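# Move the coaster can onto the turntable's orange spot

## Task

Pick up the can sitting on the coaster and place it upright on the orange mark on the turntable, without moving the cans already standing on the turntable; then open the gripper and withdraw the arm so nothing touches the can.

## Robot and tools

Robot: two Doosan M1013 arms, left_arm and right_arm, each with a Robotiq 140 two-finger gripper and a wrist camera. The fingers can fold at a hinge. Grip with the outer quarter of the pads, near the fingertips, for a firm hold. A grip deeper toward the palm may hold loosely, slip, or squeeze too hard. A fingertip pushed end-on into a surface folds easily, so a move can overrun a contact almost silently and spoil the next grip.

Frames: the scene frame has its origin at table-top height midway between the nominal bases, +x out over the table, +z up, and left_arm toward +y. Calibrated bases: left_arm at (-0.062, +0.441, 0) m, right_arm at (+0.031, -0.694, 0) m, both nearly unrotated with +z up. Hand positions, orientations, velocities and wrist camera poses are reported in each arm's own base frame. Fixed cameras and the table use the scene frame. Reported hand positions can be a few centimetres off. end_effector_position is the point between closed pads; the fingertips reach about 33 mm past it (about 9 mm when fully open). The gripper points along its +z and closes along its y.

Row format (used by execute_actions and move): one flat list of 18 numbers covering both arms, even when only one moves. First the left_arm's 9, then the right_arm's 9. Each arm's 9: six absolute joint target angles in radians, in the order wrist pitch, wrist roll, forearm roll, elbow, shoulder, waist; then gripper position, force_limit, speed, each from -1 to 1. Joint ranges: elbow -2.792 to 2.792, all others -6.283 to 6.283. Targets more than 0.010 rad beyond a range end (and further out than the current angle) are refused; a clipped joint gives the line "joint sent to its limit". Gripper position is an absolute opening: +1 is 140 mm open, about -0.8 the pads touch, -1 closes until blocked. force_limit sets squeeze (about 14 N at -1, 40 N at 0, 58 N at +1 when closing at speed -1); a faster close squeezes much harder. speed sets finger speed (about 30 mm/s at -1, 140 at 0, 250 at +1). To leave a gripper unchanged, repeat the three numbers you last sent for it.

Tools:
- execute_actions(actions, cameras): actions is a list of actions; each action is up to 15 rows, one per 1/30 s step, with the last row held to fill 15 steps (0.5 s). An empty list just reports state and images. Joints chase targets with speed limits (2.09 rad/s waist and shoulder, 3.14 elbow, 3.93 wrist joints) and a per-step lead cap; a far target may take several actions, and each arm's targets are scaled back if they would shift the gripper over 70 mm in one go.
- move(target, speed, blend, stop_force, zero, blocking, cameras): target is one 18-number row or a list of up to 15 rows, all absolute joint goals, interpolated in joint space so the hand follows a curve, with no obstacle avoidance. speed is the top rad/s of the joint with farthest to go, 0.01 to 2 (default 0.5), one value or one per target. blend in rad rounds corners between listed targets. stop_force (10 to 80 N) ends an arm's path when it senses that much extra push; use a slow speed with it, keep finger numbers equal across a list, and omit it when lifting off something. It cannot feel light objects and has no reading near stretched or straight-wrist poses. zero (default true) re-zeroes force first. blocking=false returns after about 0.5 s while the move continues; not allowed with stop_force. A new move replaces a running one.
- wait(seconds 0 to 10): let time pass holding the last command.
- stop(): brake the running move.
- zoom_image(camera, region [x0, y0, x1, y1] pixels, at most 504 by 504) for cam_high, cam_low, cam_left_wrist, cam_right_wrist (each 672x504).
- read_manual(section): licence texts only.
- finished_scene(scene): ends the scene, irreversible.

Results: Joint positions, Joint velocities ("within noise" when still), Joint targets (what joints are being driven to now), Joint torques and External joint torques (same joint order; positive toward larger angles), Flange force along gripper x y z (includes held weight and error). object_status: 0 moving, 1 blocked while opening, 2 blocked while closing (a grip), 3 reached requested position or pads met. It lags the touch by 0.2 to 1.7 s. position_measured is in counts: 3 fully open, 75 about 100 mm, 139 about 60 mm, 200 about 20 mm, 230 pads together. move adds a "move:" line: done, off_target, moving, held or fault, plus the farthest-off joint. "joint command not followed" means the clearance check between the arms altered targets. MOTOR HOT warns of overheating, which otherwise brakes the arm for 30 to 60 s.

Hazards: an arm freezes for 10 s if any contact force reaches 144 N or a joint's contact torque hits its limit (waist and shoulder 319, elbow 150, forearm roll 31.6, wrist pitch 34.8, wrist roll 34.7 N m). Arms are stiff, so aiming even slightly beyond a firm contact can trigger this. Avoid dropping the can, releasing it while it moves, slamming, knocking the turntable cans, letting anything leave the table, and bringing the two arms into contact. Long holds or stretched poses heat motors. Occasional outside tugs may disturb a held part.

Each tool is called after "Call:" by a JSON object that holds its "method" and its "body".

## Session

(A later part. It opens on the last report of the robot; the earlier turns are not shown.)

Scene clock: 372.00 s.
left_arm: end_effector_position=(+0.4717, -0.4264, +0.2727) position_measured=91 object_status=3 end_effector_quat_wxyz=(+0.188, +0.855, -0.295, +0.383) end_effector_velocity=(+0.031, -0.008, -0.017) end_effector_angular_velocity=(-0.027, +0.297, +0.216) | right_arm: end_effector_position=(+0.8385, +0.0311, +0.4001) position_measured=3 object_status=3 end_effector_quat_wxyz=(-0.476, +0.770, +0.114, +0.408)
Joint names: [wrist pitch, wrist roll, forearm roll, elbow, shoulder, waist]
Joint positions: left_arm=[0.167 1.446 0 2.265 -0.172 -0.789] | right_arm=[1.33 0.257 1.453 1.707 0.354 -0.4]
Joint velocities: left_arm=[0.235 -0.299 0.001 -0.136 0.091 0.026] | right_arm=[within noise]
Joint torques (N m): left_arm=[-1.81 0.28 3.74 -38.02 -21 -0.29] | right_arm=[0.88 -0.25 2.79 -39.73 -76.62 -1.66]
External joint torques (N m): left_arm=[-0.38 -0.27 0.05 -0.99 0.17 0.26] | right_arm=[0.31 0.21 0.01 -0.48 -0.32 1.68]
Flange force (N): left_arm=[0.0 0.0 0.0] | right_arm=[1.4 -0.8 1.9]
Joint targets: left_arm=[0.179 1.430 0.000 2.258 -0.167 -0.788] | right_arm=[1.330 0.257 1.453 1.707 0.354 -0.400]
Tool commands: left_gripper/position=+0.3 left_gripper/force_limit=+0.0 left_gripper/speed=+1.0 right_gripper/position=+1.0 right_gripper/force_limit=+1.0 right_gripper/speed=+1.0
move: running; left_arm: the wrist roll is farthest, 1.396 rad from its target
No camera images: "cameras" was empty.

Call:
{"method": "wait", "body": {"seconds": 10, "cameras": []}}

Call:
{"method": "wait", "body": {"seconds": 5.98, "cameras": []}}

Call:
{"method": "move", "body": {"target": [[1.1576,0.05,0,1.75959,0.2244,-0.71423,0.3,0,1,1.33,0.257,1.453,1.707,0.354,-0.4,1,1,1],[1.05801,0.05,0,1.85823,0.22535,-0.77759,0.3,0,1,1.33,0.257,1.453,1.707,0.354,-0.4,1,1,1],[1.00347,0.05,0,1.89928,0.23884,-0.82612,0.3,0,1,1.33,0.257,1.453,1.707,0.354,-0.4,1,1,1],[0.99248,0.05,0,1.90476,0.24435,-0.8758,0.3,0,1,1.33,0.257,1.453,1.707,0.354,-0.4,1,1,1],[0.99608,0.05,0,1.8904,0.25511,-0.92297,0.3,0,1,1.33,0.257,1.453,1.707,0.354,-0.4,1,1,1]], "speed": [0.3645,0.2805,0.2304,0.21,0.199], "blend": [0.03,0.025,0.02,0.02,0], "blocking": false, "cameras": []}}

Call:
{"method": "wait", "body": {"seconds": 0.54, "cameras": []}}

Call:
{"method": "move", "body": {"target": [[0.99248,0.05,0,1.90476,0.24435,-0.8758,-1,0.2,0,1.33,0.257,1.453,1.707,0.354,-0.4,1,1,1],[0.99608,0.05,0,1.8904,0.25511,-0.92297,-1,0.2,0,1.33,0.257,1.453,1.707,0.354,-0.4,1,1,1],[1.00104,0.05,0,1.87063,0.26992,-0.95475,-1,0.2,0,1.33,0.257,1.453,1.707,0.354,-0.4,1,1,1],[1.12442,0.05,0,1.77111,0.24606,-0.99032,-1,0.2,0,1.33,0.257,1.453,1.707,0.354,-0.4,1,1,1],[1.25774,0.05,0,1.64337,0.24048,-1.01681,-1,0.2,0,1.33,0.257,1.453,1.707,0.354,-0.4,1,1,1]], "speed": [0.21,0.199,0.179,0.521,0.563], "blend": [0.02,0.015,0.015,0.03,0], "blocking": false, "cameras": []}}

Call:
{"method": "wait", "body": {"seconds": 10, "cameras": ["cam_high", "cam_left_wrist"]}}

Scene clock: 376.90 s.
left_arm: end_effector_position=(+0.5597, -0.3985, +0.2500) position_measured=91 object_status=3 end_effector_quat_wxyz=(+0.000, +0.911, +0.413, +0.000) | right_arm: end_effector_position=(+0.8385, +0.0311, +0.4001) position_measured=3 object_status=3 end_effector_quat_wxyz=(-0.476, +0.770, +0.114, +0.408)
Joint names: [wrist pitch, wrist roll, forearm roll, elbow, shoulder, waist]
Joint positions: left_arm=[1.261 0.05 0 1.63 0.251 -0.669] | right_arm=[1.33 0.257 1.453 1.707 0.354 -0.4]
Joint velocities: within noise
Joint torques (N m): left_arm=[0.31 0.44 4.17 -39.68 -66.91 0.44] | right_arm=[0.96 -0.25 2.81 -39.67 -77.25 -1.62]
External joint torques (N m): left_arm=[-0.32 -0.44 0.05 -1 0.15 -0.43] | right_arm=[0.23 0.22 -0.01 -0.42 0.5 1.63]
Flange force (N): left_arm=[-1.1 2.1 -0.6] | right_arm=[1.6 0.4 2.2]
Joint targets: left_arm=[1.261 0.050 0.000 1.630 0.251 -0.669] | right_arm=[1.330 0.257 1.453 1.707 0.354 -0.400]
Tool commands: left_gripper/position=+0.3 left_gripper/force_limit=+0.0 left_gripper/speed=+1.0 right_gripper/position=+1.0 right_gripper/force_limit=+1.0 right_gripper/speed=+1.0
earlier move: done
wait: 3.80 of 10 s (the move ended)
No camera images: "cameras" was empty.

Scene clock: 382.90 s.
left_arm: end_effector_position=(+0.5597, -0.3985, +0.2500) position_measured=91 object_status=3 end_effector_quat_wxyz=(+0.000, +0.911, +0.413, +0.000) | right_arm: end_effector_position=(+0.8385, +0.0311, +0.4001) position_measured=3 object_status=3 end_effector_quat_wxyz=(-0.476, +0.770, +0.114, +0.408)
Joint names: [wrist pitch, wrist roll, forearm roll, elbow, shoulder, waist]
Joint positions: left_arm=[1.261 0.05 0 1.63 0.251 -0.669] | right_arm=[1.33 0.257 1.453 1.707 0.354 -0.4]
Joint velocities: within noise
Joint torques (N m): left_arm=[0.31 0.39 4.12 -39.33 -66.82 0.73] | right_arm=[0.88 -0.31 2.87 -39.91 -76.85 -1.48]
External joint torques (N m): left_arm=[-0.32 -0.39 0.11 -1.39 0.11 -0.78] | right_arm=[0.32 0.28 -0.06 -0.41 -0.38 1.59]
Flange force (N): left_arm=[-1.4 2.9 -1.1] | right_arm=[1.4 -0.9 1.6]
Joint targets: left_arm=[1.261 0.050 0.000 1.630 0.251 -0.669] | right_arm=[1.330 0.257 1.453 1.707 0.354 -0.400]
Tool commands: left_gripper/position=+0.3 left_gripper/force_limit=+0.0 left_gripper/speed=+1.0 right_gripper/position=+1.0 right_gripper/force_limit=+1.0 right_gripper/speed=+1.0
wait: 6.00 s; at rest by 0.17 s
No camera images: "cameras" was empty.

Scene clock: 383.40 s.
left_arm: end_effector_position=(+0.5087, -0.4023, +0.1937) position_measured=91 object_status=3 end_effector_quat_wxyz=(+0.000, +0.921, +0.389, +0.000) end_effector_velocity=(-0.123, -0.035, -0.141) end_effector_angular_velocity=(-0.002, -0.001, -0.166) | right_arm: end_effector_position=(+0.8385, +0.0311, +0.4001) position_measured=3 object_status=3 end_effector_quat_wxyz=(-0.476, +0.770, +0.114, +0.408)
Joint names: [wrist pitch, wrist roll, forearm roll, elbow, shoulder, waist]
Joint positions: left_arm=[1.146 0.05 0 1.771 0.225 -0.722] | right_arm=[1.33 0.257 1.453 1.707 0.354 -0.4]
Joint velocities: left_arm=[-0.284 0 0 0.299 -0.017 -0.166] | right_arm=[within noise]
Joint torques (N m): left_arm=[0.32 0.38 3.96 -38.33 -54.87 -0.24] | right_arm=[0.92 -0.32 2.8 -39.63 -76.74 -1.31]
External joint torques (N m): left_arm=[-0.4 -0.38 0.06 -0.96 -4.89 -1.61] | right_arm=[0.27 0.29 -0.02 -0.37 0.31 1.4]
Flange force (N): left_arm=[-3.6 -5.5 -3.7] | right_arm=[1.5 0.1 1.8]
Joint targets: left_arm=[1.129 0.050 0.000 1.788 0.225 -0.732] | right_arm=[1.330 0.257 1.453 1.707 0.354 -0.400]
Tool commands: left_gripper/position=+0.3 left_gripper/force_limit=+0.0 left_gripper/speed=+1.0 right_gripper/position=+1.0 right_gripper/force_limit=+1.0 right_gripper/speed=+1.0
move: running; path passed 1 of 5 targets; left_arm: the waist is farthest, 0.201 rad from its target
No camera images: "cameras" was empty.

Scene clock: 383.97 s.
left_arm: end_effector_position=(+0.4445, -0.4321, +0.1241) position_measured=91 object_status=3 end_effector_quat_wxyz=(+0.000, +0.940, +0.340, +0.000) end_effector_velocity=(-0.100, -0.080, -0.070) end_effector_angular_velocity=(-0.001, -0.001, -0.206) | right_arm: end_effector_position=(+0.8385, +0.0311, +0.4001) position_measured=3 object_status=3 end_effector_quat_wxyz=(-0.476, +0.770, +0.114, +0.408)
Joint names: [wrist pitch, wrist roll, forearm roll, elbow, shoulder, waist]
Joint positions: left_arm=[1.008 0.05 0 1.896 0.238 -0.827] | right_arm=[1.33 0.257 1.453 1.707 0.354 -0.4]
Joint velocities: left_arm=[-0.137 0 0 0.096 0.04 -0.206] | right_arm=[within noise]
Joint torques (N m): left_arm=[0.08 0.35 3.85 -36.84 -62.32 -0.35] | right_arm=[0.85 -0.38 2.81 -39.79 -76.66 -1.95]
External joint torques (N m): left_arm=[-0.13 -0.35 0.1 -1.31 -1.09 0.4] | right_arm=[0.33 0.35 -0.01 -0.48 -0.2 2]
Flange force (N): left_arm=[0.2 0.8 -2.0] | right_arm=[1.7 -0.8 2.3]
Joint targets: left_arm=[1.001 0.050 0.000 1.901 0.240 -0.840] | right_arm=[1.330 0.257 1.453 1.707 0.354 -0.400]
Tool commands: left_gripper/position=+0.3 left_gripper/force_limit=+0.0 left_gripper/speed=+1.0 right_gripper/position=+1.0 right_gripper/force_limit=+1.0 right_gripper/speed=+1.0
earlier move: running; path passed 2 of 5 targets; left_arm: the waist is farthest, 0.096 rad from its target
wait: 0.57 s; no rest
No camera images: "cameras" was empty.

Scene clock: 384.47 s.
left_arm: end_effector_position=(+0.4064, -0.4770, +0.1160) position_measured=154 object_status=0 end_effector_quat_wxyz=(+0.000, +0.955, +0.296, +0.000) end_effector_velocity=(-0.065, -0.111, +0.000) end_effector_angular_velocity=(+0.000, +0.001, -0.189) | right_arm: end_effector_position=(+0.8385, +0.0311, +0.4001) position_measured=3 object_status=3 end_effector_quat_wxyz=(-0.476, +0.770, +0.114, +0.408)
Joint names: [wrist pitch, wrist roll, forearm roll, elbow, shoulder, waist]
Joint positions: left_arm=[0.996 0.05 0 1.89 0.255 -0.92] | right_arm=[1.33 0.257 1.453 1.707 0.354 -0.4]
Joint velocities: left_arm=[0.021 0 -0.001 -0.081 0.06 -0.189] | right_arm=[within noise]
Joint torques (N m): left_arm=[0.33 0.39 3.63 -34.15 -59.87 2.07] | right_arm=[0.91 -0.37 2.81 -39.73 -76.6 -1.34]
External joint torques (N m): left_arm=[-0.37 -0.39 0.14 -2.02 -2.11 -1.68] | right_arm=[0.28 0.34 -0.03 -0.26 0.01 1.44]
Flange force (N): left_arm=[-3.2 0.8 -3.1] | right_arm=[1.3 -0.5 1.6]
Joint targets: left_arm=[0.998 0.050 0.000 1.885 0.259 -0.932] | right_arm=[1.330 0.257 1.453 1.707 0.354 -0.400]
Tool commands: left_gripper/position=-1.0 left_gripper/force_limit=+0.2 left_gripper/speed=+0.0 right_gripper/position=+1.0 right_gripper/force_limit=+1.0 right_gripper/speed=+1.0
earlier move: replaced; path passed 2 of 5 targets
move: running; started from rest: the earlier move stopped first; path passed 1 of 5 targets; blend cut to 0.0157 rad at target 1; left_arm: the wrist pitch is farthest, 0.262 rad from its target
No camera images: "cameras" was empty.

Scene clock: 385.40 s.
left_arm: end_effector_position=(+0.3868, -0.5597, +0.2500) position_measured=154 object_status=2 end_effector_quat_wxyz=(+0.000, +0.968, +0.249, +0.000) | right_arm: end_effector_position=(+0.8385, +0.0311, +0.4001) position_measured=3 object_status=3 end_effector_quat_wxyz=(-0.476, +0.770, +0.114, +0.408)
Joint names: [wrist pitch, wrist roll, forearm roll, elbow, shoulder, waist]
Joint positions: left_arm=[1.258 0.05 0 1.643 0.24 -1.017] | right_arm=[1.33 0.257 1.453 1.707 0.354 -0.4]
Joint velocities: within noise
Joint torques (N m): left_arm=[0.27 0.36 4.16 -40.14 -66.82 0.82] | right_arm=[0.93 -0.27 2.74 -39.81 -76.8 -1.73]
External joint torques (N m): left_arm=[-0.28 -0.36 0.05 -0.43 1.42 -0.9] | right_arm=[0.25 0.24 0.05 -0.28 0.59 1.67]
Flange force (N): left_arm=[-1.6 3.0 0.7] | right_arm=[1.4 0.4 2.3]
Joint targets: left_arm=[1.258 0.050 0.000 1.643 0.240 -1.017] | right_arm=[1.330 0.257 1.453 1.707 0.354 -0.400]
Tool commands: left_gripper/position=-1.0 left_gripper/force_limit=+0.2 left_gripper/speed=+0.0 right_gripper/position=+1.0 right_gripper/force_limit=+1.0 right_gripper/speed=+1.0
earlier move: done; started from rest: the earlier move stopped first; blend cut to 0.0157 rad at target 1
wait: 0.93 of 10 s (the move ended)
Images, in order (width x height): cam_high 672x504, cam_left_wrist 672x504.

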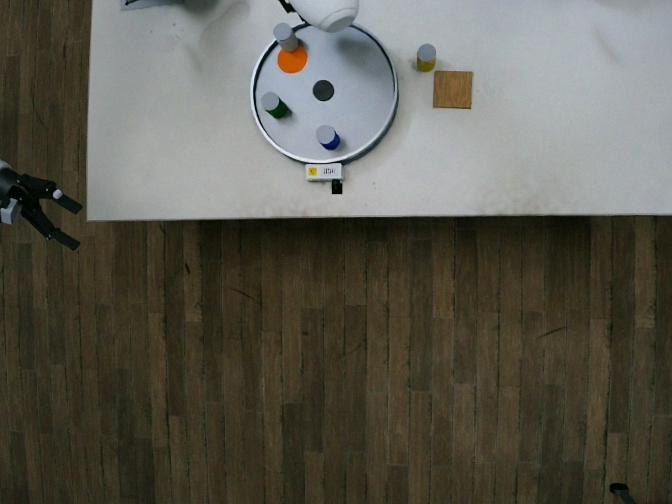

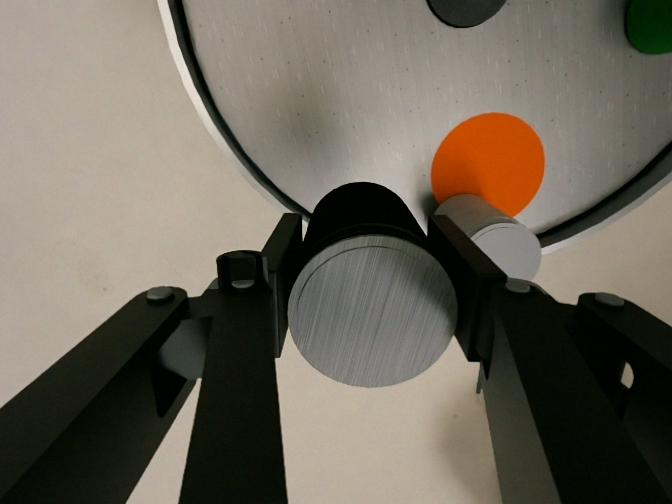

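Call:
{"method": "move", "body": {"target": [1.26485,0.05,0,1.61177,0.26497,-0.6923,-1,0.2,0,1.33,0.257,1.453,1.707,0.354,-0.4,1,1,1], "speed": 0.12, "blocking": false, "cameras": []}}

Scene clock: 386.40 s.
left_arm: end_effector_position=(+0.4170, -0.5409, +0.2500) position_measured=154 object_status=2 end_effector_quat_wxyz=(+0.000, +0.962, +0.275, +0.000) end_effector_velocity=(+0.067, +0.044, +0.001) end_effector_angular_velocity=(-0.001, +0.000, +0.118) | right_arm: end_effector_position=(+0.8385, +0.0311, +0.4001) position_measured=3 object_status=3 end_effector_quat_wxyz=(-0.476, +0.770, +0.114, +0.408)
Joint names: [wrist pitch, wrist roll, forearm roll, elbow, shoulder, waist]
Joint positions: left_arm=[1.259 0.05 0 1.638 0.244 -0.965] | right_arm=[1.33 0.257 1.453 1.707 0.354 -0.4]
Joint velocities: left_arm=[0.003 0 0 -0.012 0.008 0.118] | right_arm=[within noise]
Joint torques (N m): left_arm=[0.35 0.38 4.2 -40.26 -69.59 -0.81] | right_arm=[0.88 -0.33 2.79 -39.84 -76.97 -1.76]
External joint torques (N m): left_arm=[-0.36 -0.38 0.01 -0.45 3.58 0.48] | right_arm=[0.31 0.3 0.01 -0.37 0.26 1.8]
Flange force (N): left_arm=[0.8 6.2 1.8] | right_arm=[1.6 -0.1 2.3]
Joint targets: left_arm=[1.259 0.050 0.000 1.638 0.245 -0.958] | right_arm=[1.330 0.257 1.453 1.707 0.354 -0.400]
Tool commands: left_gripper/position=-1.0 left_gripper/force_limit=+0.2 left_gripper/speed=+0.0 right_gripper/position=+1.0 right_gripper/force_limit=+1.0 right_gripper/speed=+1.0
move: running; left_arm: the waist is farthest, 0.272 rad from its target
No camera images: "cameras" was empty.

Call:
{"method": "wait", "body": {"seconds": 10, "cameras": []}}

Call:
{"method": "wait", "body": {"seconds": 3.87, "cameras": []}}

Call:
{"method": "move", "body": {"target": [[1.14604,0.05,0,1.74313,0.25242,-0.73223,-1,0.2,0,1.33,0.257,1.453,1.707,0.354,-0.4,1,1,1],[1.04776,0.05,0,1.83418,0.25965,-0.78682,-1,0.2,0,1.33,0.257,1.453,1.707,0.354,-0.4,1,1,1],[1.01053,0.05,0,1.86427,0.26679,-0.82818,-1,0.2,0,1.33,0.257,1.453,1.707,0.354,-0.4,1,1,1],[1.00424,0.05,0,1.86743,0.26992,-0.87044,-1,0.2,0,1.33,0.257,1.453,1.707,0.354,-0.4,1,1,1],[1.00748,0.05,0,1.85499,0.27912,-0.91072,-1,0.2,0,1.33,0.257,1.453,1.707,0.354,-0.4,1,1,1],[1.01211,0.05,0,1.83782,0.29166,-0.93806,-1,0.2,0,1.33,0.257,1.453,1.707,0.354,-0.4,1,1,1]], "speed": [0.37,0.277,0.175,0.1785,0.17,0.154], "blend": [0.03,0.02,0.018,0.018,0.013,0], "blocking": false, "cameras": []}}

Call:
{"method": "wait", "body": {"seconds": 0.74, "cameras": []}}

Call:
{"method": "move", "body": {"target": [[1.00748,0.05,0,1.85499,0.27912,-0.91072,0.4,0,1,1.33,0.257,1.453,1.707,0.354,-0.4,1,1,1],[1.01211,0.05,0,1.83782,0.29166,-0.93806,0.4,0,1,1.33,0.257,1.453,1.707,0.354,-0.4,1,1,1],[1.13061,0.05,0,1.7449,0.26608,-0.96905,0.4,0,1,1.33,0.257,1.453,1.707,0.354,-0.4,1,1,1],[1.27953,0.05,0,1.61074,0.25132,-0.99261,0.4,0,1,1.33,0.257,1.453,1.707,0.354,-0.4,1,1,1],[0.06904,1.5708,0,2.32207,-0.20945,-0.8,0.4,0,1,1.33,0.257,1.453,1.707,0.354,-0.4,1,1,1]], "speed": [0.17,0.154,0.5,0.63,1.2], "blend": [0.013,0.02,0.03,0.1,0], "blocking": false, "cameras": []}}

Call:
{"method": "wait", "body": {"seconds": 10, "cameras": ["cam_high", "cam_left_wrist"]}}

Call:
{"method": "wait", "body": {"seconds": 1.5, "cameras": ["cam_high", "cam_left_wrist"]}}

Scene clock: 388.87 s.
left_arm: end_effector_position=(+0.5573, -0.4174, +0.2500) position_measured=154 object_status=2 end_effector_quat_wxyz=(+0.000, +0.915, +0.402, +0.000) | right_arm: end_effector_position=(+0.8385, +0.0311, +0.4001) position_measured=3 object_status=3 end_effector_quat_wxyz=(-0.476, +0.770, +0.114, +0.408)
Joint names: [wrist pitch, wrist roll, forearm roll, elbow, shoulder, waist]
Joint positions: left_arm=[1.265 0.05 0 1.612 0.265 -0.692] | right_arm=[1.33 0.257 1.453 1.707 0.354 -0.4]
Joint velocities: within noise
Joint torques (N m): left_arm=[0.33 0.38 4.11 -40.5 -69.7 1.28] | right_arm=[0.88 -0.31 2.82 -39.8 -76.68 -1.87]
External joint torques (N m): left_arm=[-0.33 -0.38 0.12 -0.31 1 -1.32] | right_arm=[0.29 0.28 -0.04 -0.14 0.91 1.81]
Flange force (N): left_arm=[-2.2 2.1 0.7] | right_arm=[1.3 0.7 2.5]
Joint targets: left_arm=[1.265 0.050 0.000 1.612 0.265 -0.692] | right_arm=[1.330 0.257 1.453 1.707 0.354 -0.400]
Tool commands: left_gripper/position=-1.0 left_gripper/force_limit=+0.2 left_gripper/speed=+0.0 right_gripper/position=+1.0 right_gripper/force_limit=+1.0 right_gripper/speed=+1.0
earlier move: done
wait: 1.30 of 10 s (the move ended)
No camera images: "cameras" was empty.

Scene clock: 392.77 s.
left_arm: end_effector_position=(+0.5573, -0.4173, +0.2500) position_measured=154 object_status=2 end_effector_quat_wxyz=(+0.000, +0.915, +0.403, +0.000) | right_arm: end_effector_position=(+0.8385, +0.0311, +0.4001) position_measured=3 object_status=3 end_effector_quat_wxyz=(-0.476, +0.770, +0.114, +0.408)
Joint names: [wrist pitch, wrist roll, forearm roll, elbow, shoulder, waist]
Joint positions: left_arm=[1.265 0.05 0 1.612 0.265 -0.692] | right_arm=[1.33 0.257 1.453 1.707 0.354 -0.4]
Joint velocities: within noise
Joint torques (N m): left_arm=[0.31 0.34 4.15 -40.47 -69.58 0.58] | right_arm=[0.95 -0.3 2.83 -39.71 -77.28 -1.77]
External joint torques (N m): left_arm=[-0.32 -0.34 0.07 -0.19 1.41 -0.59] | right_arm=[0.25 0.26 -0.01 -0.73 -0.13 1.81]
Flange force (N): left_arm=[-1.1 2.5 1.0] | right_arm=[2.1 -0.4 2.2]
Joint targets: left_arm=[1.265 0.050 0.000 1.612 0.265 -0.692] | right_arm=[1.330 0.257 1.453 1.707 0.354 -0.400]
Tool commands: left_gripper/position=-1.0 left_gripper/force_limit=+0.2 left_gripper/speed=+0.0 right_gripper/position=+1.0 right_gripper/force_limit=+1.0 right_gripper/speed=+1.0
wait: 3.90 s; at rest by 0.17 s
No camera images: "cameras" was empty.

Scene clock: 393.27 s.
left_arm: end_effector_position=(+0.5131, -0.4206, +0.1846) position_measured=154 object_status=2 end_effector_quat_wxyz=(+0.000, +0.924, +0.381, +0.000) end_effector_velocity=(-0.112, -0.029, -0.150) end_effector_angular_velocity=(-0.004, -0.005, -0.147) | right_arm: end_effector_position=(+0.8385, +0.0311, +0.4001) position_measured=3 object_status=3 end_effector_quat_wxyz=(-0.476, +0.770, +0.114, +0.408)
Joint names: [wrist pitch, wrist roll, forearm roll, elbow, shoulder, waist]
Joint positions: left_arm=[1.136 0.05 0 1.752 0.254 -0.739] | right_arm=[1.33 0.257 1.453 1.707 0.354 -0.4]
Joint velocities: left_arm=[-0.302 0 0 0.296 0 -0.147] | right_arm=[within noise]
Joint torques (N m): left_arm=[0.42 0.34 4.07 -39.71 -67.63 -0.2] | right_arm=[0.88 -0.33 2.79 -39.79 -76.92 -1.89]
External joint torques (N m): left_arm=[-0.48 -0.33 0.05 -0.39 2.04 -1.01] | right_arm=[0.29 0.3 0.01 -0.25 0.92 1.79]
Flange force (N): left_arm=[-1.7 3.7 1.8] | right_arm=[1.6 0.8 2.5]
Joint targets: left_arm=[1.118 0.050 0.000 1.770 0.255 -0.748] | right_arm=[1.330 0.257 1.453 1.707 0.354 -0.400]
Tool commands: left_gripper/position=-1.0 left_gripper/force_limit=+0.2 left_gripper/speed=+0.0 right_gripper/position=+1.0 right_gripper/force_limit=+1.0 right_gripper/speed=+1.0
move: running; path passed 1 of 6 targets; left_arm: the waist is farthest, 0.199 rad from its target
No camera images: "cameras" was empty.

Scene clock: 394.03 s.
left_arm: end_effector_position=(+0.4393, -0.4630, +0.1180) position_measured=154 object_status=2 end_effector_quat_wxyz=(+0.000, +0.947, +0.322, +0.000) end_effector_velocity=(-0.079, -0.081, -0.014) end_effector_angular_velocity=(+0.007, +0.006, -0.176) | right_arm: end_effector_position=(+0.8385, +0.0311, +0.4001) position_measured=3 object_status=3 end_effector_quat_wxyz=(-0.476, +0.770, +0.114, +0.408)
Joint names: [wrist pitch, wrist roll, forearm roll, elbow, shoulder, waist]
Joint positions: left_arm=[1.006 0.05 0 1.866 0.27 -0.866] | right_arm=[1.33 0.257 1.453 1.707 0.354 -0.4]
Joint velocities: left_arm=[-0.012 0 0 -0.001 0.023 -0.177] | right_arm=[within noise]
Joint torques (N m): left_arm=[0.55 0.36 3.58 -35.6 -62.25 0.91] | right_arm=[0.86 -0.3 2.78 -39.69 -76.92 -1.74]
External joint torques (N m): left_arm=[-0.55 -0.36 0.13 -0.22 -0.75 -1.5] | right_arm=[0.34 0.27 0.03 -0.63 -0.3 1.84]
Flange force (N): left_arm=[-3.0 -0.8 0.1] | right_arm=[1.8 -0.7 2.1]
Joint targets: left_arm=[1.005 0.050 0.000 1.865 0.272 -0.876] | right_arm=[1.330 0.257 1.453 1.707 0.354 -0.400]
Tool commands: left_gripper/position=-1.0 left_gripper/force_limit=+0.2 left_gripper/speed=+0.0 right_gripper/position=+1.0 right_gripper/force_limit=+1.0 right_gripper/speed=+1.0
earlier move: running; path passed 3 of 6 targets; left_arm: the waist is farthest, 0.072 rad from its target
wait: 0.77 s; no rest
No camera images: "cameras" was empty.

Scene clock: 394.53 s.
left_arm: end_effector_position=(+0.4128, -0.5104, +0.1280) position_measured=78 object_status=0 end_effector_quat_wxyz=(-0.001, +0.959, +0.285, +0.000) end_effector_velocity=(-0.019, -0.096, +0.196) end_effector_angular_velocity=(+0.001, +0.001, -0.109) | right_arm: end_effector_position=(+0.8385, +0.0311, +0.4001) position_measured=3 object_status=3 end_effector_quat_wxyz=(-0.476, +0.770, +0.114, +0.408)
Joint names: [wrist pitch, wrist roll, forearm roll, elbow, shoulder, waist]
Joint positions: left_arm=[1.034 0.05 0 1.821 0.288 -0.943] | right_arm=[1.33 0.257 1.453 1.707 0.354 -0.4]
Joint velocities: left_arm=[0.381 0 0 -0.303 -0.077 -0.109] | right_arm=[within noise]
Joint torques (N m): left_arm=[-0.05 0.44 4.56 -45.61 -86.44 -1.15] | right_arm=[0.84 -0.27 2.76 -39.92 -76.85 -1.6]
External joint torques (N m): left_arm=[-0.12 -0.43 0.11 -0.47 2.48 0.03] | right_arm=[0.35 0.24 0.04 -0.31 -0.05 1.62]
Flange force (N): left_arm=[-0.2 4.4 1.9] | right_arm=[1.2 -0.5 1.8]
Joint targets: left_arm=[1.061 0.050 0.000 1.800 0.281 -0.951] | right_arm=[1.330 0.257 1.453 1.707 0.354 -0.400]
Tool commands: left_gripper/position=+0.4 left_gripper/force_limit=+0.0 left_gripper/speed=+1.0 right_gripper/position=+1.0 right_gripper/force_limit=+1.0 right_gripper/speed=+1.0
earlier move: replaced; path passed 3 of 6 targets
move: running; path passed 2 of 5 targets; blend cut to 0.0137 rad at target 2, 0.0745 rad at target 4; left_arm: the wrist roll is farthest, 1.521 rad from its target
No camera images: "cameras" was empty.

Scene clock: 396.67 s.
left_arm: end_effector_position=(+0.4584, -0.4225, +0.2799) position_measured=78 object_status=3 end_effector_quat_wxyz=(+0.180, +0.817, -0.345, +0.425) | right_arm: end_effector_position=(+0.8385, +0.0311, +0.4001) position_measured=3 object_status=3 end_effector_quat_wxyz=(-0.476, +0.770, +0.114, +0.408)
Joint names: [wrist pitch, wrist roll, forearm roll, elbow, shoulder, waist]
Joint positions: left_arm=[0.069 1.571 0 2.322 -0.209 -0.8] | right_arm=[1.33 0.257 1.453 1.707 0.354 -0.4]
Joint velocities: within noise
Joint torques (N m): left_arm=[-1.9 0.38 3.69 -37.74 -14.98 0.89] | right_arm=[0.86 -0.33 2.82 -39.69 -76.68 -1.51]
External joint torques (N m): left_arm=[-0.41 -0.38 0.05 -1.06 -2.02 -0.87] | right_arm=[0.33 0.3 -0.02 -0.45 -0.05 1.53]
Flange force (N): left_arm=[0.0 0.0 0.0] | right_arm=[1.6 -0.4 1.7]
Joint targets: left_arm=[0.069 1.571 0.000 2.322 -0.209 -0.800] | right_arm=[1.330 0.257 1.453 1.707 0.354 -0.400]
Tool commands: left_gripper/position=+0.4 left_gripper/force_limit=+0.0 left_gripper/speed=+1.0 right_gripper/position=+1.0 right_gripper/force_limit=+1.0 right_gripper/speed=+1.0
earlier move: done; blend cut to 0.0137 rad at target 2, 0.0745 rad at target 4
wait: 2.13 of 10 s (the move ended)
Images, in order (width x height): cam_high 672x504, cam_left_wrist 672x504.

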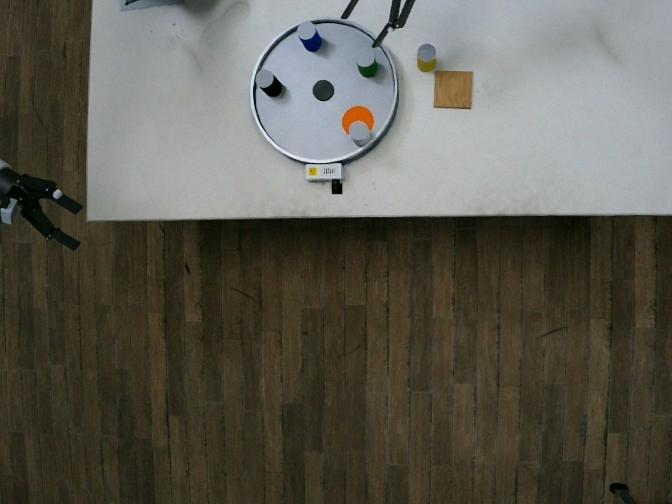

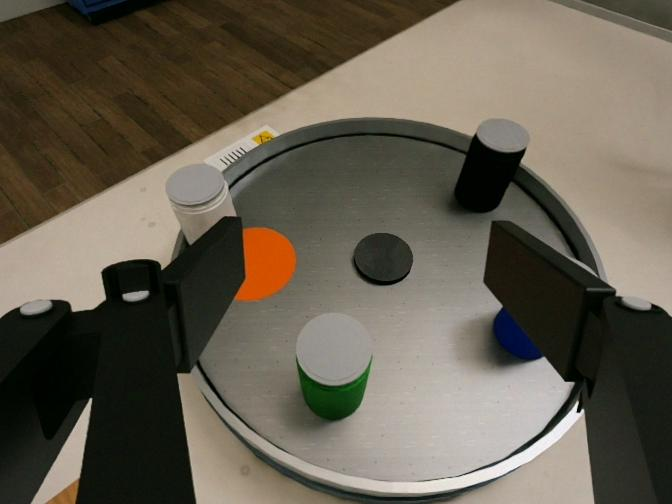

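Scene clock: 398.17 s.
left_arm: end_effector_position=(+0.4584, -0.4225, +0.2799) position_measured=78 object_status=3 end_effector_quat_wxyz=(+0.180, +0.817, -0.345, +0.425) | right_arm: end_effector_position=(+0.8385, +0.0311, +0.4001) position_measured=3 object_status=3 end_effector_quat_wxyz=(-0.476, +0.770, +0.114, +0.408)
Joint names: [wrist pitch, wrist roll, forearm roll, elbow, shoulder, waist]
Joint positions: left_arm=[0.069 1.571 0 2.322 -0.209 -0.8] | right_arm=[1.33 0.257 1.453 1.707 0.354 -0.4]
Joint velocities: within noise
Joint torques (N m): left_arm=[-1.86 0.39 3.71 -37.74 -15.82 0.71] | right_arm=[0.91 -0.29 2.81 -39.81 -76.48 -1.78]
External joint torques (N m): left_arm=[-0.45 -0.39 0.04 -1.09 -0.94 -0.75] | right_arm=[0.28 0.26 -0.01 -0.3 -0.23 1.79]
Flange force (N): left_arm=[0.0 0.0 0.0] | right_arm=[1.1 -0.9 2.0]
Joint targets: left_arm=[0.069 1.571 0.000 2.322 -0.209 -0.800] | right_arm=[1.330 0.257 1.453 1.707 0.354 -0.400]
Tool commands: left_gripper/position=+0.4 left_gripper/force_limit=+0.0 left_gripper/speed=+1.0 right_gripper/position=+1.0 right_gripper/force_limit=+1.0 right_gripper/speed=+1.0
wait: 1.50 s; at rest by 0.17 s
Images, in order (width x height): cam_high 672x504, cam_left_wrist 672x504.

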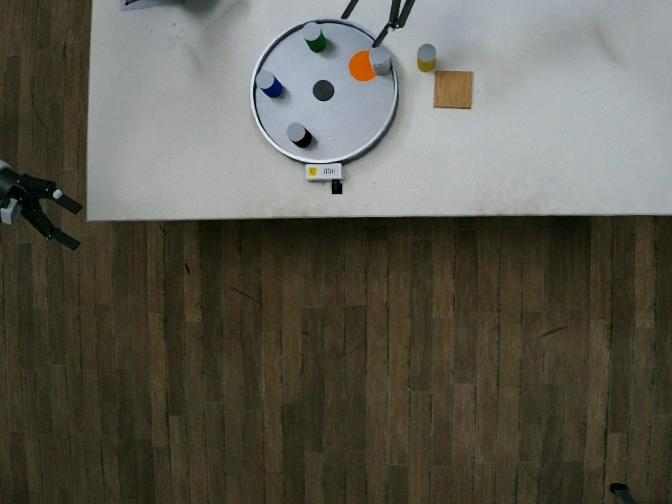

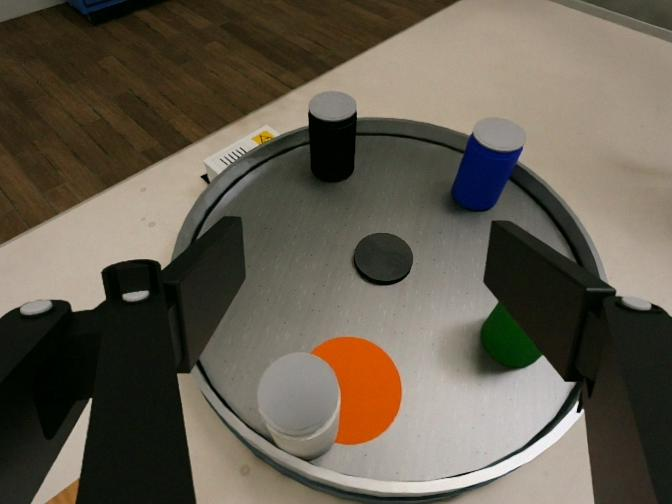

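Call:
{"method": "move", "body": {"target": [1.25797,-0.05,0,1.64219,0.24143,-0.65257,0.3,0,1,1.33,0.257,1.453,1.707,0.354,-0.4,1,1,1], "speed": 0.3, "blocking": false, "cameras": []}}

Scene clock: 399.93 s.
left_arm: end_effector_position=(+0.4710, -0.4252, +0.2730) position_measured=91 object_status=3 end_effector_quat_wxyz=(+0.189, +0.854, -0.295, +0.385) end_effector_velocity=(+0.029, -0.005, -0.016) end_effector_angular_velocity=(-0.038, +0.290, +0.216) | right_arm: end_effector_position=(+0.8385, +0.0311, +0.4001) position_measured=3 object_status=3 end_effector_quat_wxyz=(-0.476, +0.770, +0.114, +0.408)
Joint names: [wrist pitch, wrist roll, forearm roll, elbow, shoulder, waist]
Joint positions: left_arm=[0.16 1.447 0 2.27 -0.175 -0.789] | right_arm=[1.33 0.257 1.453 1.707 0.354 -0.4]
Joint velocities: left_arm=[0.219 -0.299 0 -0.125 0.084 0.027] | right_arm=[within noise]
Joint torques (N m): left_arm=[-1.94 0.16 3.72 -38.26 -20.37 0.39] | right_arm=[0.91 -0.3 2.84 -39.96 -76.37 -1.59]
External joint torques (N m): left_arm=[-0.27 -0.16 0.08 -0.97 -0.4 -0.39] | right_arm=[0.29 0.27 -0.06 -0.01 -0.19 1.63]
Flange force (N): left_arm=[0.0 0.0 0.0] | right_arm=[0.6 -1.0 1.7]
Joint targets: left_arm=[0.172 1.430 0.000 2.263 -0.170 -0.787] | right_arm=[1.330 0.257 1.453 1.707 0.354 -0.400]
Tool commands: left_gripper/position=+0.3 left_gripper/force_limit=+0.0 left_gripper/speed=+1.0 right_gripper/position=+1.0 right_gripper/force_limit=+1.0 right_gripper/speed=+1.0
move: running; left_arm: the wrist roll is farthest, 1.497 rad from its target
No camera images: "cameras" was empty.

Call:
{"method": "wait", "body": {"seconds": 10, "cameras": []}}

Call:
{"method": "wait", "body": {"seconds": 7.1, "cameras": []}}

Call:
{"method": "move", "body": {"target": [[1.15384,-0.05,0,1.77783,0.20992,-0.70144,0.3,0,1,1.33,0.257,1.453,1.707,0.354,-0.4,1,1,1],[1.05301,-0.05,0,1.88087,0.20771,-0.77098,0.3,0,1,1.33,0.257,1.453,1.707,0.354,-0.4,1,1,1],[0.99787,-0.05,0,1.92349,0.22023,-0.82464,0.3,0,1,1.33,0.257,1.453,1.707,0.354,-0.4,1,1,1],[0.98673,-0.05,0,1.929,0.22586,-0.87966,0.3,0,1,1.33,0.257,1.453,1.707,0.354,-0.4,1,1,1],[0.9904,-0.05,0,1.91328,0.23791,-0.93176,0.3,0,1,1.33,0.257,1.453,1.707,0.354,-0.4,1,1,1]], "speed": [0.382,0.29,0.233,0.2325,0.22], "blend": [0.03,0.025,0.02,0.02,0], "blocking": false, "cameras": []}}

Call:
{"method": "wait", "body": {"seconds": 0.54, "cameras": []}}

Call:
{"method": "move", "body": {"target": [[0.98673,-0.05,0,1.929,0.22586,-0.87966,-1,0.2,0,1.33,0.257,1.453,1.707,0.354,-0.4,1,1,1],[0.9904,-0.05,0,1.91328,0.23791,-0.93176,-1,0.2,0,1.33,0.257,1.453,1.707,0.354,-0.4,1,1,1],[0.99577,-0.05,0,1.8917,0.25412,-0.96665,-1,0.2,0,1.33,0.257,1.453,1.707,0.354,-0.4,1,1,1],[1.12047,-0.05,0,1.78853,0.23259,-1.00537,-1,0.2,0,1.33,0.257,1.453,1.707,0.354,-0.4,1,1,1],[1.25492,-0.05,0,1.65651,0.23016,-1.03377,-1,0.2,0,1.33,0.257,1.453,1.707,0.354,-0.4,1,1,1]], "speed": [0.23,0.22,0.197,0.527,0.568], "blend": [0.02,0.015,0.02,0.03,0], "blocking": false, "cameras": []}}

Call:
{"method": "wait", "body": {"seconds": 10, "cameras": ["cam_high", "cam_left_wrist"]}}

Scene clock: 405.17 s.
left_arm: end_effector_position=(+0.5613, -0.3856, +0.2500) position_measured=91 object_status=3 end_effector_quat_wxyz=(+0.000, +0.885, +0.465, +0.000) | right_arm: end_effector_position=(+0.8385, +0.0311, +0.4001) position_measured=3 object_status=3 end_effector_quat_wxyz=(-0.476, +0.770, +0.114, +0.408)
Joint names: [wrist pitch, wrist roll, forearm roll, elbow, shoulder, waist]
Joint positions: left_arm=[1.258 -0.05 0 1.642 0.241 -0.653] | right_arm=[1.33 0.257 1.453 1.707 0.354 -0.4]
Joint velocities: within noise
Joint torques (N m): left_arm=[0.35 0.36 4.14 -39.21 -65.79 0.56] | right_arm=[0.85 -0.34 2.78 -39.72 -76.79 -1.6]
External joint torques (N m): left_arm=[-0.36 -0.36 0.08 -1.45 -0.01 -0.57] | right_arm=[0.33 0.31 0.01 -0.37 0.52 1.54]
Flange force (N): left_arm=[-1.4 2.6 -1.2] | right_arm=[1.7 0.4 2.0]
Joint targets: left_arm=[1.258 -0.050 0.000 1.642 0.241 -0.653] | right_arm=[1.330 0.257 1.453 1.707 0.354 -0.400]
Tool commands: left_gripper/position=+0.3 left_gripper/force_limit=+0.0 left_gripper/speed=+1.0 right_gripper/position=+1.0 right_gripper/force_limit=+1.0 right_gripper/speed=+1.0
earlier move: done
wait: 3.93 of 10 s (the move ended)
No camera images: "cameras" was empty.

Scene clock: 412.27 s.
left_arm: end_effector_position=(+0.5613, -0.3856, +0.2500) position_measured=91 object_status=3 end_effector_quat_wxyz=(+0.000, +0.885, +0.465, +0.000) | right_arm: end_effector_position=(+0.8385, +0.0311, +0.4001) position_measured=3 object_status=3 end_effector_quat_wxyz=(-0.476, +0.770, +0.114, +0.408)
Joint names: [wrist pitch, wrist roll, forearm roll, elbow, shoulder, waist]
Joint positions: left_arm=[1.258 -0.05 0 1.642 0.241 -0.653] | right_arm=[1.33 0.257 1.453 1.707 0.354 -0.4]
Joint velocities: within noise
Joint torques (N m): left_arm=[0.35 0.4 4.11 -39.63 -65.64 1] | right_arm=[0.84 -0.32 2.78 -39.97 -76.82 -1.88]
External joint torques (N m): left_arm=[-0.36 -0.4 0.12 -1.14 -0.42 -0.99] | right_arm=[0.35 0.29 0.02 -0.18 0.15 1.89]
Flange force (N): left_arm=[-2.0 1.4 -1.0] | right_arm=[1.1 -0.4 2.2]
Joint targets: left_arm=[1.258 -0.050 0.000 1.642 0.241 -0.653] | right_arm=[1.330 0.257 1.453 1.707 0.354 -0.400]
Tool commands: left_gripper/position=+0.3 left_gripper/force_limit=+0.0 left_gripper/speed=+1.0 right_gripper/position=+1.0 right_gripper/force_limit=+1.0 right_gripper/speed=+1.0
wait: 7.10 s; at rest by 0.17 s
No camera images: "cameras" was empty.

Scene clock: 412.77 s.
left_arm: end_effector_position=(+0.5071, -0.3894, +0.1949) position_measured=91 object_status=3 end_effector_quat_wxyz=(+0.000, +0.898, +0.440, +0.000) end_effector_velocity=(-0.136, -0.036, -0.144) end_effector_angular_velocity=(-0.001, -0.001, -0.182) | right_arm: end_effector_position=(+0.8385, +0.0311, +0.4001) position_measured=3 object_status=3 end_effector_quat_wxyz=(-0.476, +0.770, +0.114, +0.408)
Joint names: [wrist pitch, wrist roll, forearm roll, elbow, shoulder, waist]
Joint positions: left_arm=[1.144 -0.05 0 1.787 0.211 -0.709] | right_arm=[1.33 0.257 1.453 1.707 0.354 -0.4]
Joint velocities: left_arm=[-0.292 0 0 0.322 -0.031 -0.182] | right_arm=[within noise]
Joint torques (N m): left_arm=[0.64 0.36 3.9 -38.66 -58.75 -2.56] | right_arm=[0.85 -0.32 2.8 -39.77 -76.7 -1.83]
External joint torques (N m): left_arm=[-0.71 -0.36 0.09 -0.35 0.96 0.53] | right_arm=[0.33 0.29 -0.02 -0.14 0.73 1.79]
Flange force (N): left_arm=[0.3 1.8 1.5] | right_arm=[1.3 0.5 2.4]
Joint targets: left_arm=[1.125 -0.050 0.000 1.807 0.209 -0.721] | right_arm=[1.330 0.257 1.453 1.707 0.354 -0.400]
Tool commands: left_gripper/position=+0.3 left_gripper/force_limit=+0.0 left_gripper/speed=+1.0 right_gripper/position=+1.0 right_gripper/force_limit=+1.0 right_gripper/speed=+1.0
move: running; path passed 1 of 5 targets; left_arm: the waist is farthest, 0.223 rad from its target
No camera images: "cameras" was empty.

Scene clock: 413.33 s.
left_arm: end_effector_position=(+0.4360, -0.4223, +0.1239) position_measured=91 object_status=3 end_effector_quat_wxyz=(+0.000, +0.922, +0.387, +0.000) end_effector_velocity=(-0.109, -0.086, -0.069) end_effector_angular_velocity=(+0.001, +0.001, -0.228) | right_arm: end_effector_position=(+0.8385, +0.0311, +0.4001) position_measured=3 object_status=3 end_effector_quat_wxyz=(-0.476, +0.770, +0.114, +0.408)
Joint names: [wrist pitch, wrist roll, forearm roll, elbow, shoulder, waist]
Joint positions: left_arm=[1.002 -0.05 0 1.92 0.22 -0.826] | right_arm=[1.33 0.257 1.453 1.707 0.354 -0.4]
Joint velocities: left_arm=[-0.134 0 -0.001 0.097 0.039 -0.228] | right_arm=[within noise]
Joint torques (N m): left_arm=[0.33 0.36 3.81 -36.54 -63.93 -0.25] | right_arm=[0.85 -0.34 2.76 -39.74 -76.95 -1.66]
External joint torques (N m): left_arm=[-0.38 -0.36 0.14 -1.59 2.72 0.23] | right_arm=[0.32 0.31 0.03 -0.28 0.9 1.6]
Flange force (N): left_arm=[-0.2 6.7 1.7] | right_arm=[1.6 0.9 2.3]
Joint targets: left_arm=[0.995 -0.050 0.000 1.925 0.222 -0.840] | right_arm=[1.330 0.257 1.453 1.707 0.354 -0.400]
Tool commands: left_gripper/position=+0.3 left_gripper/force_limit=+0.0 left_gripper/speed=+1.0 right_gripper/position=+1.0 right_gripper/force_limit=+1.0 right_gripper/speed=+1.0
earlier move: running; path passed 2 of 5 targets; left_arm: the waist is farthest, 0.106 rad from its target
wait: 0.57 s; no rest
No camera images: "cameras" was empty.

Scene clock: 413.83 s.
left_arm: end_effector_position=(+0.3954, -0.4702, +0.1160) position_measured=154 object_status=0 end_effector_quat_wxyz=(+0.000, +0.941, +0.340, +0.000) end_effector_velocity=(-0.071, -0.121, +0.001) end_effector_angular_velocity=(+0.000, +0.000, -0.211) | right_arm: end_effector_position=(+0.8385, +0.0311, +0.4001) position_measured=3 object_status=3 end_effector_quat_wxyz=(-0.476, +0.770, +0.114, +0.408)
Joint names: [wrist pitch, wrist roll, forearm roll, elbow, shoulder, waist]
Joint positions: left_arm=[0.99 -0.05 0 1.914 0.238 -0.928] | right_arm=[1.33 0.257 1.453 1.707 0.354 -0.4]
Joint velocities: left_arm=[0.022 0 0 -0.088 0.066 -0.211] | right_arm=[within noise]
Joint torques (N m): left_arm=[0.47 0.39 3.98 -32.7 -57.78 1.13] | right_arm=[0.86 -0.31 2.76 -39.73 -76.88 -2.07]
External joint torques (N m): left_arm=[-0.53 -0.39 -0.23 -3.47 -1.32 -1.37] | right_arm=[0.33 0.28 0.04 -0.34 0.38 2.06]
Flange force (N): left_arm=[-2.8 4.3 -3.4] | right_arm=[1.5 0.0 2.7]
Joint targets: left_arm=[0.992 -0.050 0.000 1.908 0.242 -0.941] | right_arm=[1.330 0.257 1.453 1.707 0.354 -0.400]
Tool commands: left_gripper/position=-1.0 left_gripper/force_limit=+0.2 left_gripper/speed=+0.0 right_gripper/position=+1.0 right_gripper/force_limit=+1.0 right_gripper/speed=+1.0
earlier move: replaced; path passed 2 of 5 targets
move: running; started from rest: the earlier move stopped first; path passed 1 of 5 targets; blend cut to 0.017 rad at target 1, 0.0174 rad at target 3; left_arm: the wrist pitch is farthest, 0.265 rad from its target
No camera images: "cameras" was empty.

Scene clock: 414.77 s.
left_arm: end_effector_position=(+0.3738, -0.5604, +0.2500) position_measured=154 object_status=2 end_effector_quat_wxyz=(+0.000, +0.957, +0.289, +0.000) | right_arm: end_effector_position=(+0.8385, +0.0311, +0.4001) position_measured=3 object_status=3 end_effector_quat_wxyz=(-0.476, +0.770, +0.114, +0.408)
Joint names: [wrist pitch, wrist roll, forearm roll, elbow, shoulder, waist]
Joint positions: left_arm=[1.255 -0.05 0 1.657 0.23 -1.034] | right_arm=[1.33 0.257 1.453 1.707 0.354 -0.4]
Joint velocities: within noise
Joint torques (N m): left_arm=[0.31 0.33 4.13 -40.74 -65.82 0.81] | right_arm=[0.87 -0.29 2.81 -39.86 -76.73 -1.53]
External joint torques (N m): left_arm=[-0.31 -0.33 0.08 0.22 1.43 -0.83] | right_arm=[0.3 0.26 -0.01 -0.23 0.68 1.47]
Flange force (N): left_arm=[-1.7 1.6 1.5] | right_arm=[1.4 0.6 2.0]
Joint targets: left_arm=[1.255 -0.050 0.000 1.657 0.230 -1.034] | right_arm=[1.330 0.257 1.453 1.707 0.354 -0.400]
Tool commands: left_gripper/position=-1.0 left_gripper/force_limit=+0.2 left_gripper/speed=+0.0 right_gripper/position=+1.0 right_gripper/force_limit=+1.0 right_gripper/speed=+1.0
earlier move: done; started from rest: the earlier move stopped first; blend cut to 0.017 rad at target 1, 0.0174 rad at target 3
wait: 0.93 of 10 s (the move ended)
Images, in order (width x height): cam_high 672x504, cam_left_wrist 672x504.

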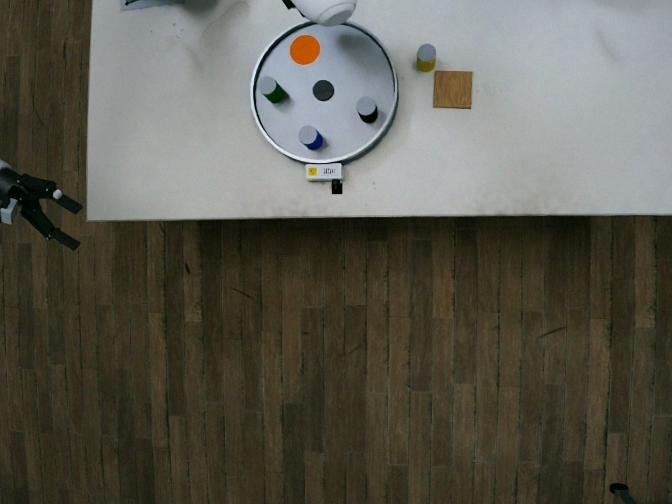

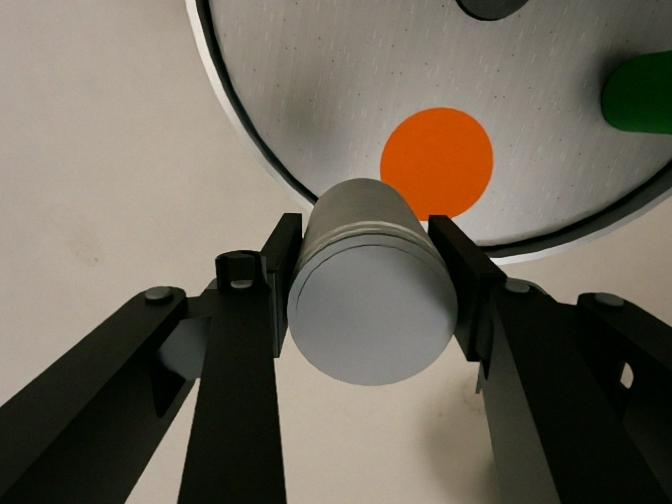

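Call:
{"method": "move", "body": {"target": [1.26485,-0.05,0,1.61177,0.26497,-0.6923,-1,0.2,0,1.33,0.257,1.453,1.707,0.354,-0.4,1,1,1], "speed": 0.12, "blocking": false, "cameras": []}}

Scene clock: 415.67 s.
left_arm: end_effector_position=(+0.4038, -0.5435, +0.2500) position_measured=154 object_status=2 end_effector_quat_wxyz=(+0.000, +0.950, +0.314, +0.000) end_effector_velocity=(+0.069, +0.042, +0.000) end_effector_angular_velocity=(+0.001, +0.001, +0.120) | right_arm: end_effector_position=(+0.8385, +0.0311, +0.4001) position_measured=3 object_status=3 end_effector_quat_wxyz=(-0.476, +0.770, +0.114, +0.408)
Joint names: [wrist pitch, wrist roll, forearm roll, elbow, shoulder, waist]
Joint positions: left_arm=[1.256 -0.05 0 1.65 0.235 -0.983] | right_arm=[1.33 0.257 1.453 1.707 0.354 -0.4]
Joint velocities: left_arm=[0.003 0 0 -0.015 0.012 0.12] | right_arm=[within noise]
Joint torques (N m): left_arm=[0.55 0.32 4.06 -41.16 -66.22 2.12] | right_arm=[0.84 -0.33 2.81 -39.74 -76.62 -1.63]
External joint torques (N m): left_arm=[-0.56 -0.32 0.14 0.7 1.43 -2.03] | right_arm=[0.34 0.3 -0.01 -0.26 0.36 1.56]
Flange force (N): left_arm=[-3.5 0.4 2.6] | right_arm=[1.4 0.1 1.9]
Joint targets: left_arm=[1.257 -0.050 0.000 1.649 0.236 -0.976] | right_arm=[1.330 0.257 1.453 1.707 0.354 -0.400]
Tool commands: left_gripper/position=-1.0 left_gripper/force_limit=+0.2 left_gripper/speed=+0.0 right_gripper/position=+1.0 right_gripper/force_limit=+1.0 right_gripper/speed=+1.0
move: running; left_arm: the waist is farthest, 0.290 rad from its target
No camera images: "cameras" was empty.


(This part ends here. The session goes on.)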